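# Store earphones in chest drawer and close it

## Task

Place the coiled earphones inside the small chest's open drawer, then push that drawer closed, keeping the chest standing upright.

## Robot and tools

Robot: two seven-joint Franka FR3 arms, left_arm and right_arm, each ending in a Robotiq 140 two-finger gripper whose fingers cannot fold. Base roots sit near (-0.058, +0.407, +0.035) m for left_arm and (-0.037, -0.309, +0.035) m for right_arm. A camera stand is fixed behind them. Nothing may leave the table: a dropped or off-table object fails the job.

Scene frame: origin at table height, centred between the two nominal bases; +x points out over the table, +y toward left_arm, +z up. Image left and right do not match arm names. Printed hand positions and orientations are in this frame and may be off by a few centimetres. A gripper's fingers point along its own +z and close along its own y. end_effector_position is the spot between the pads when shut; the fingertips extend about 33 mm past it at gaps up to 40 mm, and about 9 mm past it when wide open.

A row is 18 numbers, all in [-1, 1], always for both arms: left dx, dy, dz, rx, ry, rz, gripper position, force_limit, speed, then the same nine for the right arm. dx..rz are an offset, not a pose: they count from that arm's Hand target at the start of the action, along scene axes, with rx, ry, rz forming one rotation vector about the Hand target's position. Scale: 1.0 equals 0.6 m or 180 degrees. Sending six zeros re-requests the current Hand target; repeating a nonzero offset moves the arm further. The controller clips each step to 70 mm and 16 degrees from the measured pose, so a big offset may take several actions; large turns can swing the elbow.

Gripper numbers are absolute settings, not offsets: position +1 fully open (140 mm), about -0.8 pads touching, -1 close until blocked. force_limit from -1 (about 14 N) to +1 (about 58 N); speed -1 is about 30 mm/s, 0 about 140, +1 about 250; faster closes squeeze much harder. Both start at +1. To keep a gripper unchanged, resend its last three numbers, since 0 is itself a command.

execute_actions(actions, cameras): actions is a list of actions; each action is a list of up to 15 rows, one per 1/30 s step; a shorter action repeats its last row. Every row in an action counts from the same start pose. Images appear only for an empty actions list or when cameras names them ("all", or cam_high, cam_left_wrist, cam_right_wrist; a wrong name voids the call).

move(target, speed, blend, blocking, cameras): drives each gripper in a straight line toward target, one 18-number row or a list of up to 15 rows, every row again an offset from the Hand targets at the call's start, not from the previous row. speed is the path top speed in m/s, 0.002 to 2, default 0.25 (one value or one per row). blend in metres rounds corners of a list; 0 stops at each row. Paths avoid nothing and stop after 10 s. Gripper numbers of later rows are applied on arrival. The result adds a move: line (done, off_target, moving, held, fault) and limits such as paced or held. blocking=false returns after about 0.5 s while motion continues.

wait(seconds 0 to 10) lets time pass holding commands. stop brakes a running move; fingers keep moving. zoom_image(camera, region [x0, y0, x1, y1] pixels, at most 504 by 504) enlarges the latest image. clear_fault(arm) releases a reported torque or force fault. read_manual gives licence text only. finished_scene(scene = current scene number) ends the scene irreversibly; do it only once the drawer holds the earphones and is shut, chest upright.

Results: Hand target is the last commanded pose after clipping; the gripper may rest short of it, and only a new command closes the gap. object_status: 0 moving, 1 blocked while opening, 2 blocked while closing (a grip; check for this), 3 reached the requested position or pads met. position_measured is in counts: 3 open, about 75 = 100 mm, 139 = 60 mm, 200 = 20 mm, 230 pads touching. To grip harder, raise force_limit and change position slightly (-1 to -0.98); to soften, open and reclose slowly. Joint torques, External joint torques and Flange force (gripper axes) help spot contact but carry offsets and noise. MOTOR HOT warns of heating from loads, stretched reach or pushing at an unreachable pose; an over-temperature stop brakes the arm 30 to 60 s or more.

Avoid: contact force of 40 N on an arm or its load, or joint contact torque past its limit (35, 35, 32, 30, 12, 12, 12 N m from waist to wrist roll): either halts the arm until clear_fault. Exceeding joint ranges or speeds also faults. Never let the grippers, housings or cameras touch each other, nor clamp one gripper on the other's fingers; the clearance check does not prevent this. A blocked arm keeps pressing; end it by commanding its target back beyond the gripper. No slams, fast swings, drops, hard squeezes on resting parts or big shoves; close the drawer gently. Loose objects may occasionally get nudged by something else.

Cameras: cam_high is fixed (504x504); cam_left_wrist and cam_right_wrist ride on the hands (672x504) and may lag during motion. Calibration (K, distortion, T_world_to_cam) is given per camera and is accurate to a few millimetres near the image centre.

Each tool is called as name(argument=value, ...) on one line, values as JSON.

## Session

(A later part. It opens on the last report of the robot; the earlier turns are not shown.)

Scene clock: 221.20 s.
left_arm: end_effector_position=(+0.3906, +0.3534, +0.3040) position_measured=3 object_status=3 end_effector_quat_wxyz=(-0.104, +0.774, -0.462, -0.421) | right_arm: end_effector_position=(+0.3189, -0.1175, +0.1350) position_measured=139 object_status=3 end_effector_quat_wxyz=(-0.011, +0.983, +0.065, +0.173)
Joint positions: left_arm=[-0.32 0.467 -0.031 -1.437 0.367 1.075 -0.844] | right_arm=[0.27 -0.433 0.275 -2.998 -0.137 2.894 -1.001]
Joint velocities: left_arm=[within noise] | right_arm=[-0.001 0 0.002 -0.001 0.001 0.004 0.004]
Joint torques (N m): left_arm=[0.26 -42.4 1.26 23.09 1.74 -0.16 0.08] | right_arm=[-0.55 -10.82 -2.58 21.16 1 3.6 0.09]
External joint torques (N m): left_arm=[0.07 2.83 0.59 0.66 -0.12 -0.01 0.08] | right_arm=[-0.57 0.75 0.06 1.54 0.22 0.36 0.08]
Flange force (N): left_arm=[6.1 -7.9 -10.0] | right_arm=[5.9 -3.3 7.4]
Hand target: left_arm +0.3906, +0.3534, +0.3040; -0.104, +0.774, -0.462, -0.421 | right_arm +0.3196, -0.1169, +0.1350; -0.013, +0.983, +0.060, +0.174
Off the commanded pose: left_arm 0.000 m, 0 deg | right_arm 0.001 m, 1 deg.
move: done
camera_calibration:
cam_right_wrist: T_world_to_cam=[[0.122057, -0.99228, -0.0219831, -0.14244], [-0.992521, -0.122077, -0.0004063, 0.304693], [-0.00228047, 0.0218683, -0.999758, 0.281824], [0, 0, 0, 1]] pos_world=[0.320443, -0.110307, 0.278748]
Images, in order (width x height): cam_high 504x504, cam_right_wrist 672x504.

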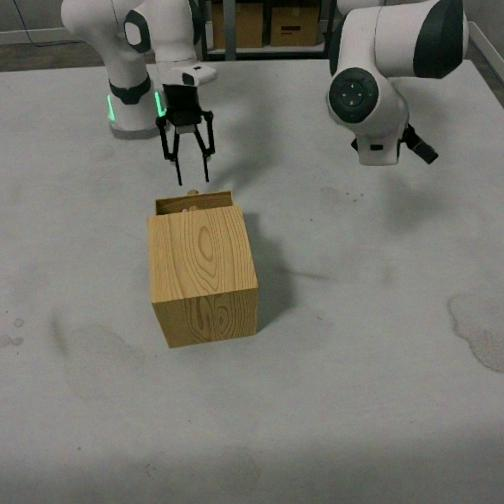

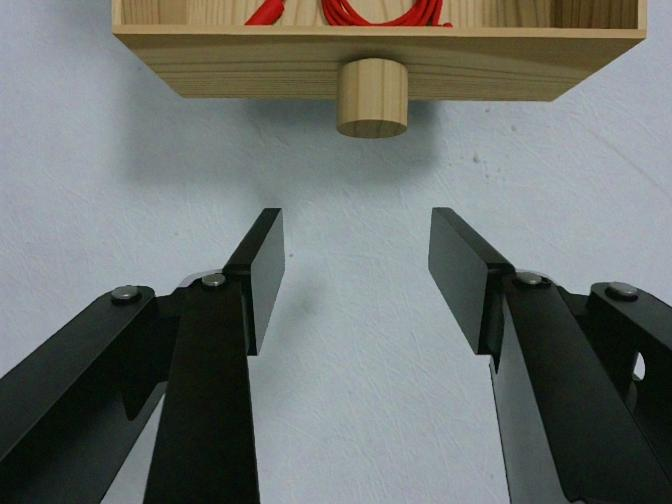

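move(target=[[0,0,0,0,0,0,1,1,1,0.0012,-0.01,0,0,0,0,-0.08,-0.6,-0.5],[0,0,0,0,0,0,1,1,1,0.0922,0.0012,0,0,0,0,-0.08,-0.6,-0.5]], speed=0.04, cameras=["cam_right_wrist","cam_high"])

zoom_image(camera="cam_high", region=[130, 130, 250, 250])

Scene clock: 234.47 s.
left_arm: end_effector_position=(+0.3906, +0.3534, +0.3040) position_measured=3 object_status=3 end_effector_quat_wxyz=(-0.104, +0.774, -0.462, -0.421) | right_arm: end_effector_position=(+0.3743, -0.1167, +0.1352) position_measured=139 object_status=3 end_effector_quat_wxyz=(-0.013, +0.983, +0.057, +0.173)
Joint positions: left_arm=[-0.32 0.467 -0.031 -1.437 0.367 1.075 -0.844] | right_arm=[0.177 -0.264 0.26 -2.853 -0.221 2.921 -1.005]
Joint velocities: left_arm=[within noise] | right_arm=[0.001 -0.001 0 0 -0.004 0.001 0.001]
Joint torques (N m): left_arm=[0.25 -42.37 1.25 23.12 1.74 -0.17 0.11] | right_arm=[-0.25 -16.06 -1.49 21.15 0.49 3.53 -0.22]
External joint torques (N m): left_arm=[0.29 2.68 0.76 0.78 -0.1 -0.02 0.11] | right_arm=[-0.25 0.99 0.35 1.75 -0.28 0.27 -0.23]
Flange force (N): left_arm=[5.8 -8.2 -10.2] | right_arm=[6.4 -3.5 8.2]
Hand target: left_arm +0.3906, +0.3534, +0.3040; -0.104, +0.774, -0.462, -0.421 | right_arm +0.3750, -0.1162, +0.1350; -0.013, +0.983, +0.060, +0.174
Off the commanded pose: left_arm 0.000 m, 0 deg | right_arm 0.001 m, 0 deg.
move: done
camera_calibration:
cam_right_wrist: T_world_to_cam=[[0.107574, -0.993794, -0.0283002, -0.142281], [-0.994193, -0.107607, -0.000340115, 0.362157], [-0.0027073, 0.0281725, -0.999599, 0.283058], [0, 0, 0, 1]] pos_world=[0.376126, -0.110402, 0.279041]
Images, in order (width x height): cam_high 504x504, cam_right_wrist 672x504.

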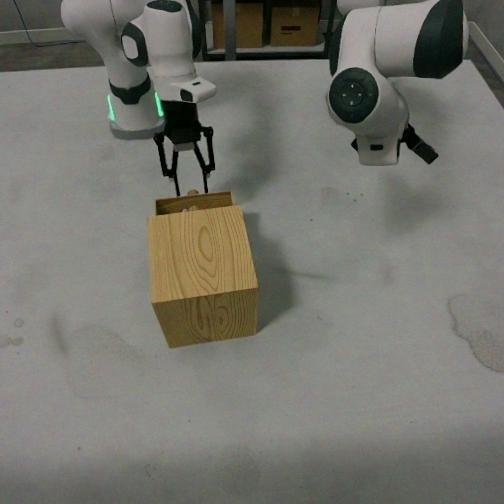

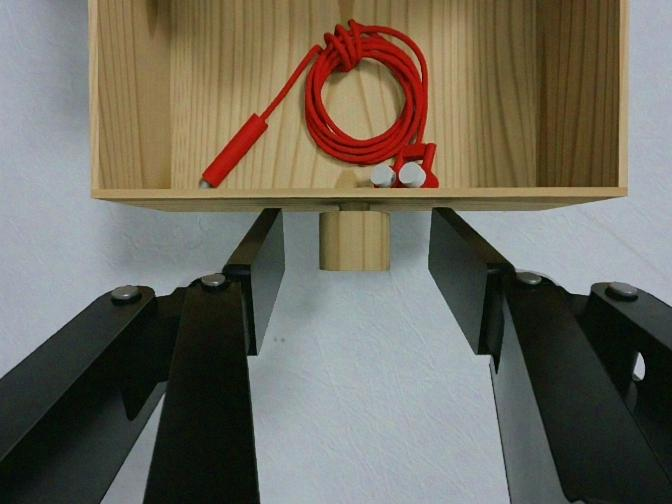

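Scaled by 4.200 from the camera's 504x504 image, which has a finer 720x720 frame.

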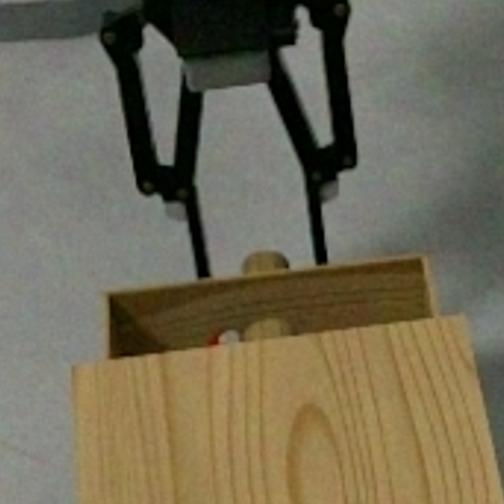

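move(target=[0,0,0,0,0,0,1,1,1,0.1323,0.0155,0,0,0,0,-0.08,-0.6,-0.5], speed=0.05, cameras=["cam_right_wrist","cam_high"])

Scene clock: 241.00 s.
left_arm: end_effector_position=(+0.3906, +0.3534, +0.3040) position_measured=3 object_status=3 end_effector_quat_wxyz=(-0.104, +0.774, -0.462, -0.421) | right_arm: end_effector_position=(+0.4547, -0.1056, +0.1365) position_measured=139 object_status=3 end_effector_quat_wxyz=(-0.014, +0.982, +0.061, +0.176)
Joint positions: left_arm=[-0.32 0.467 -0.031 -1.437 0.367 1.075 -0.844] | right_arm=[0.098 -0.046 0.258 -2.614 -0.319 2.902 -1.005]
Joint torques (N m): left_arm=[0.23 -42.39 1.25 23.11 1.75 -0.18 0.07] | right_arm=[-0.3 -23.84 -0.51 21.41 0.4 3.09 -0.12]
External joint torques (N m): left_arm=[0.18 2.82 0.69 0.67 -0.1 -0.03 0.07] | right_arm=[-0.25 1.05 -0.08 1.54 -0.4 -0.19 -0.13]
Flange force (N): left_arm=[6.1 -8.1 -10.1] | right_arm=[6.2 -2.9 6.6]
Hand target: left_arm +0.3906, +0.3534, +0.3040; -0.104, +0.774, -0.462, -0.421 | right_arm +0.4543, -0.1069, +0.1350; -0.013, +0.983, +0.060, +0.174
Off the commanded pose: left_arm 0.000 m, 0 deg | right_arm 0.002 m, 0 deg.
move: done
camera_calibration:
cam_right_wrist: T_world_to_cam=[[0.116246, -0.992796, -0.0290276, -0.143626], [-0.993217, -0.116125, -0.0058428, 0.442621], [0.0024299, 0.0295099, -0.999562, 0.281941], [0, 0, 0, 1]] pos_world=[0.45563, -0.0995119, 0.280234]
Images, in order (width x height): cam_high 504x504, cam_right_wrist 672x504.

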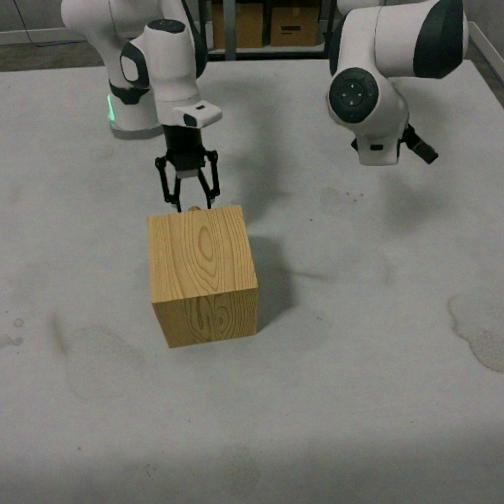

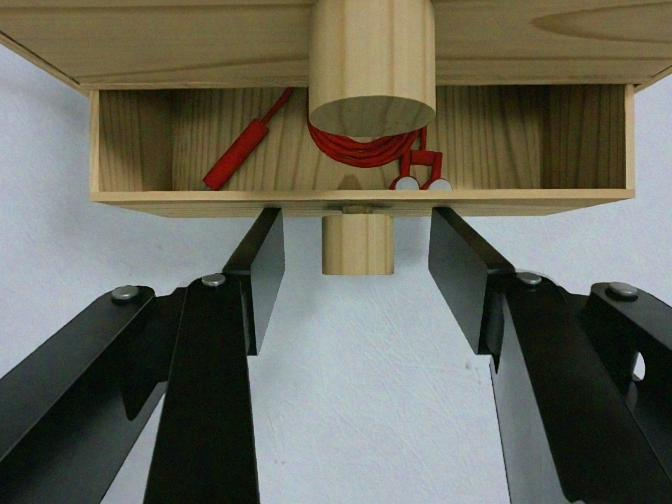

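move(target=[[0,0,0,0,0,0,1,1,1,0.0496,0.0058,0,0,0,0,-0.08,-0.6,-0.5],[0,0,0,0,0,0,1,1,1,0.0728,0.0085,0,0,0,0,-0.08,-0.6,-0.5]], speed=[0.05,0.02], cameras=["cam_right_wrist","cam_high"])

zoom_image(camera="cam_high", region=[130, 130, 250, 250])

Scene clock: 255.47 s.
left_arm: end_effector_position=(+0.3906, +0.3534, +0.3040) position_measured=3 object_status=3 end_effector_quat_wxyz=(-0.104, +0.774, -0.462, -0.421) | right_arm: end_effector_position=(+0.4934, -0.1007, +0.1341) position_measured=139 object_status=3 end_effector_quat_wxyz=(-0.012, +0.983, +0.060, +0.171)
Joint positions: left_arm=[-0.32 0.467 -0.031 -1.437 0.367 1.075 -0.844] | right_arm=[0.09 0.061 0.246 -2.481 -0.346 2.86 -1.008]
Joint velocities: left_arm=[within noise] | right_arm=[0.001 -0.001 -0.002 0.002 0 -0.004 -0.001]
Joint torques (N m): left_arm=[0.23 -42.43 1.27 23.15 1.74 -0.18 0.08] | right_arm=[-1.96 -26.12 -1.63 25.29 0.5 4.5 -0.3]
External joint torques (N m): left_arm=[0.06 2.68 0.61 0.78 -0.12 -0.02 0.08] | right_arm=[-1.98 2.76 -2.17 5.15 -0.27 1.25 -0.31]
Flange force (N): left_arm=[6.0 -7.9 -10.4] | right_arm=[18.3 -2.5 18.1]
Hand target: left_arm +0.3906, +0.3534, +0.3040; -0.104, +0.774, -0.462, -0.421 | right_arm +0.4980, -0.1018, +0.1350; -0.013, +0.983, +0.060, +0.174
Off the commanded pose: left_arm 0.000 m, 0 deg | right_arm 0.005 m, 0 deg.
move: off_target (right_arm)
camera_calibration:
cam_right_wrist: T_world_to_cam=[[0.113259, -0.993247, -0.0251571, -0.142326], [-0.993541, -0.113396, 0.00409043, 0.480764], [-0.00691553, 0.0245314, -0.999675, 0.283489], [0, 0, 0, 1]] pos_world=[0.495739, -0.0938025, 0.277849]
Images, in order (width x height): cam_high 504x504, cam_right_wrist 672x504.

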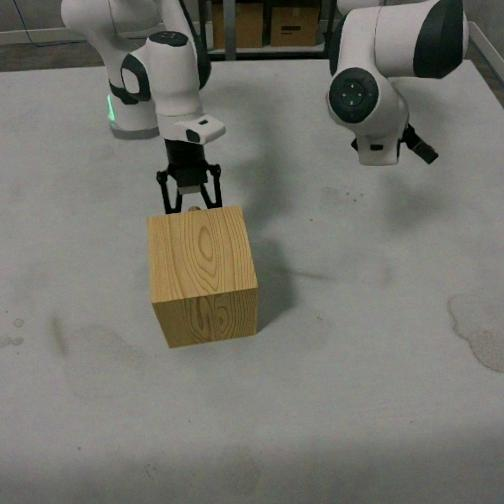

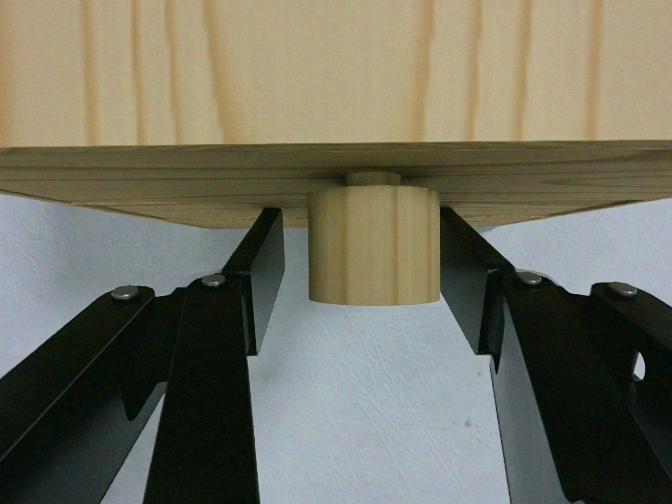

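Scaled by 4.200 from the camera's 504x504 image, which has a finer 720x720 frame.

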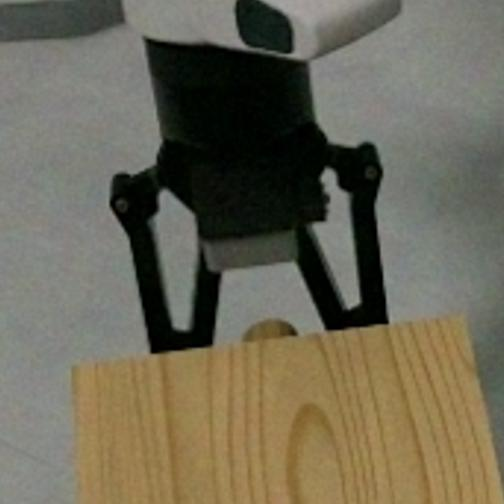

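move(target=[0,0,0,0,0,0,1,1,1,-0.116,-0.0135,0,0,0,0,-0.08,-0.6,-0.5], speed=0.1, cameras=["cam_right_wrist","cam_high"])

zoom_image(camera="cam_right_wrist", region=[60, 0, 564, 200])

Scene clock: 262.23 s.
left_arm: end_effector_position=(+0.3906, +0.3534, +0.3040) position_measured=3 object_status=3 end_effector_quat_wxyz=(-0.104, +0.774, -0.462, -0.421) | right_arm: end_effector_position=(+0.4281, -0.1110, +0.1339) position_measured=139 object_status=3 end_effector_quat_wxyz=(-0.011, +0.983, +0.062, +0.172)
Joint positions: left_arm=[-0.32 0.467 -0.031 -1.437 0.367 1.075 -0.844] | right_arm=[0.112 -0.109 0.262 -2.691 -0.298 2.909 -1.005]
Joint velocities: left_arm=[within noise] | right_arm=[-0.001 -0.002 0.001 0 0.004 0.003 0.002]
Joint torques (N m): left_arm=[0.23 -42.39 1.26 23.1 1.75 -0.18 0.07] | right_arm=[0.78 -22.58 -0.91 20.28 1.01 3.56 -0.12]
External joint torques (N m): left_arm=[0.24 2.84 0.73 0.69 -0.09 -0.03 0.07] | right_arm=[0.76 -0.29 -0.06 0.75 0.23 0.31 -0.13]
Flange force (N): left_arm=[6.0 -8.2 -10.2] | right_arm=[1.6 0.6 -2.9]
Hand target: left_arm +0.3906, +0.3534, +0.3040; -0.104, +0.774, -0.462, -0.421 | right_arm +0.4284, -0.1099, +0.1350; -0.013, +0.983, +0.060, +0.174
Off the commanded pose: left_arm 0.000 m, 0 deg | right_arm 0.002 m, 0 deg.
move: done
camera_calibration:
cam_right_wrist: T_world_to_cam=[[0.116206, -0.992954, -0.0231992, -0.146705], [-0.993214, -0.116282, 0.00198705, 0.414488], [-0.00467071, 0.0228108, -0.999729, 0.281853], [0, 0, 0, 1]] pos_world=[0.430039, -0.103903, 0.277549]
Images, in order (width x height): cam_high 504x504, cam_right_wrist 672x504.

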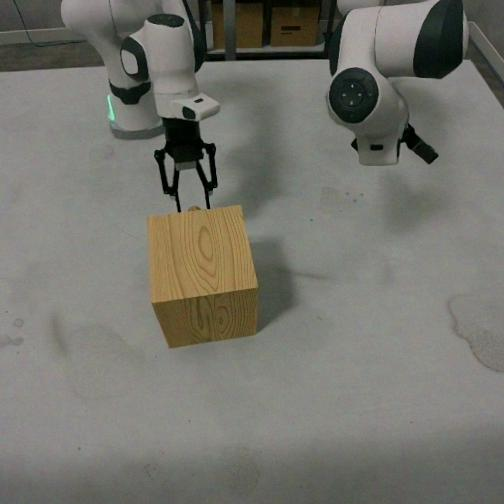

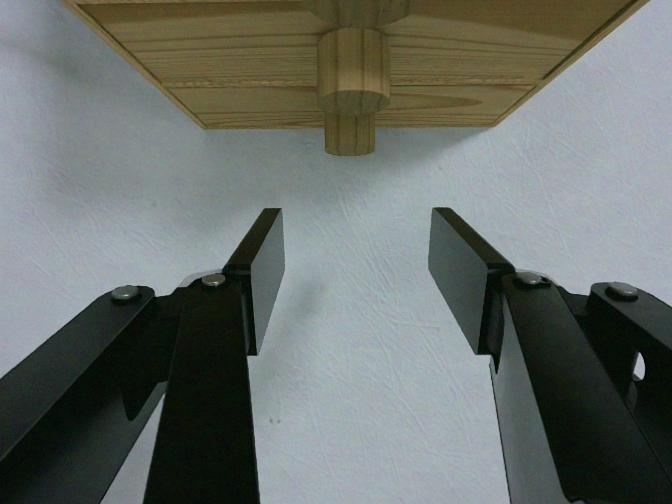

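Scaled by 1.000.

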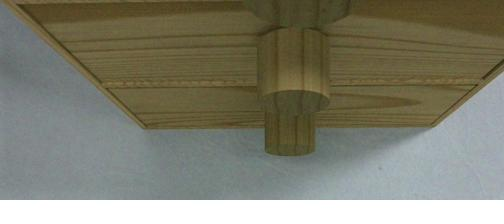

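finished_scene(scene=2)

The scene is finished: the task was done.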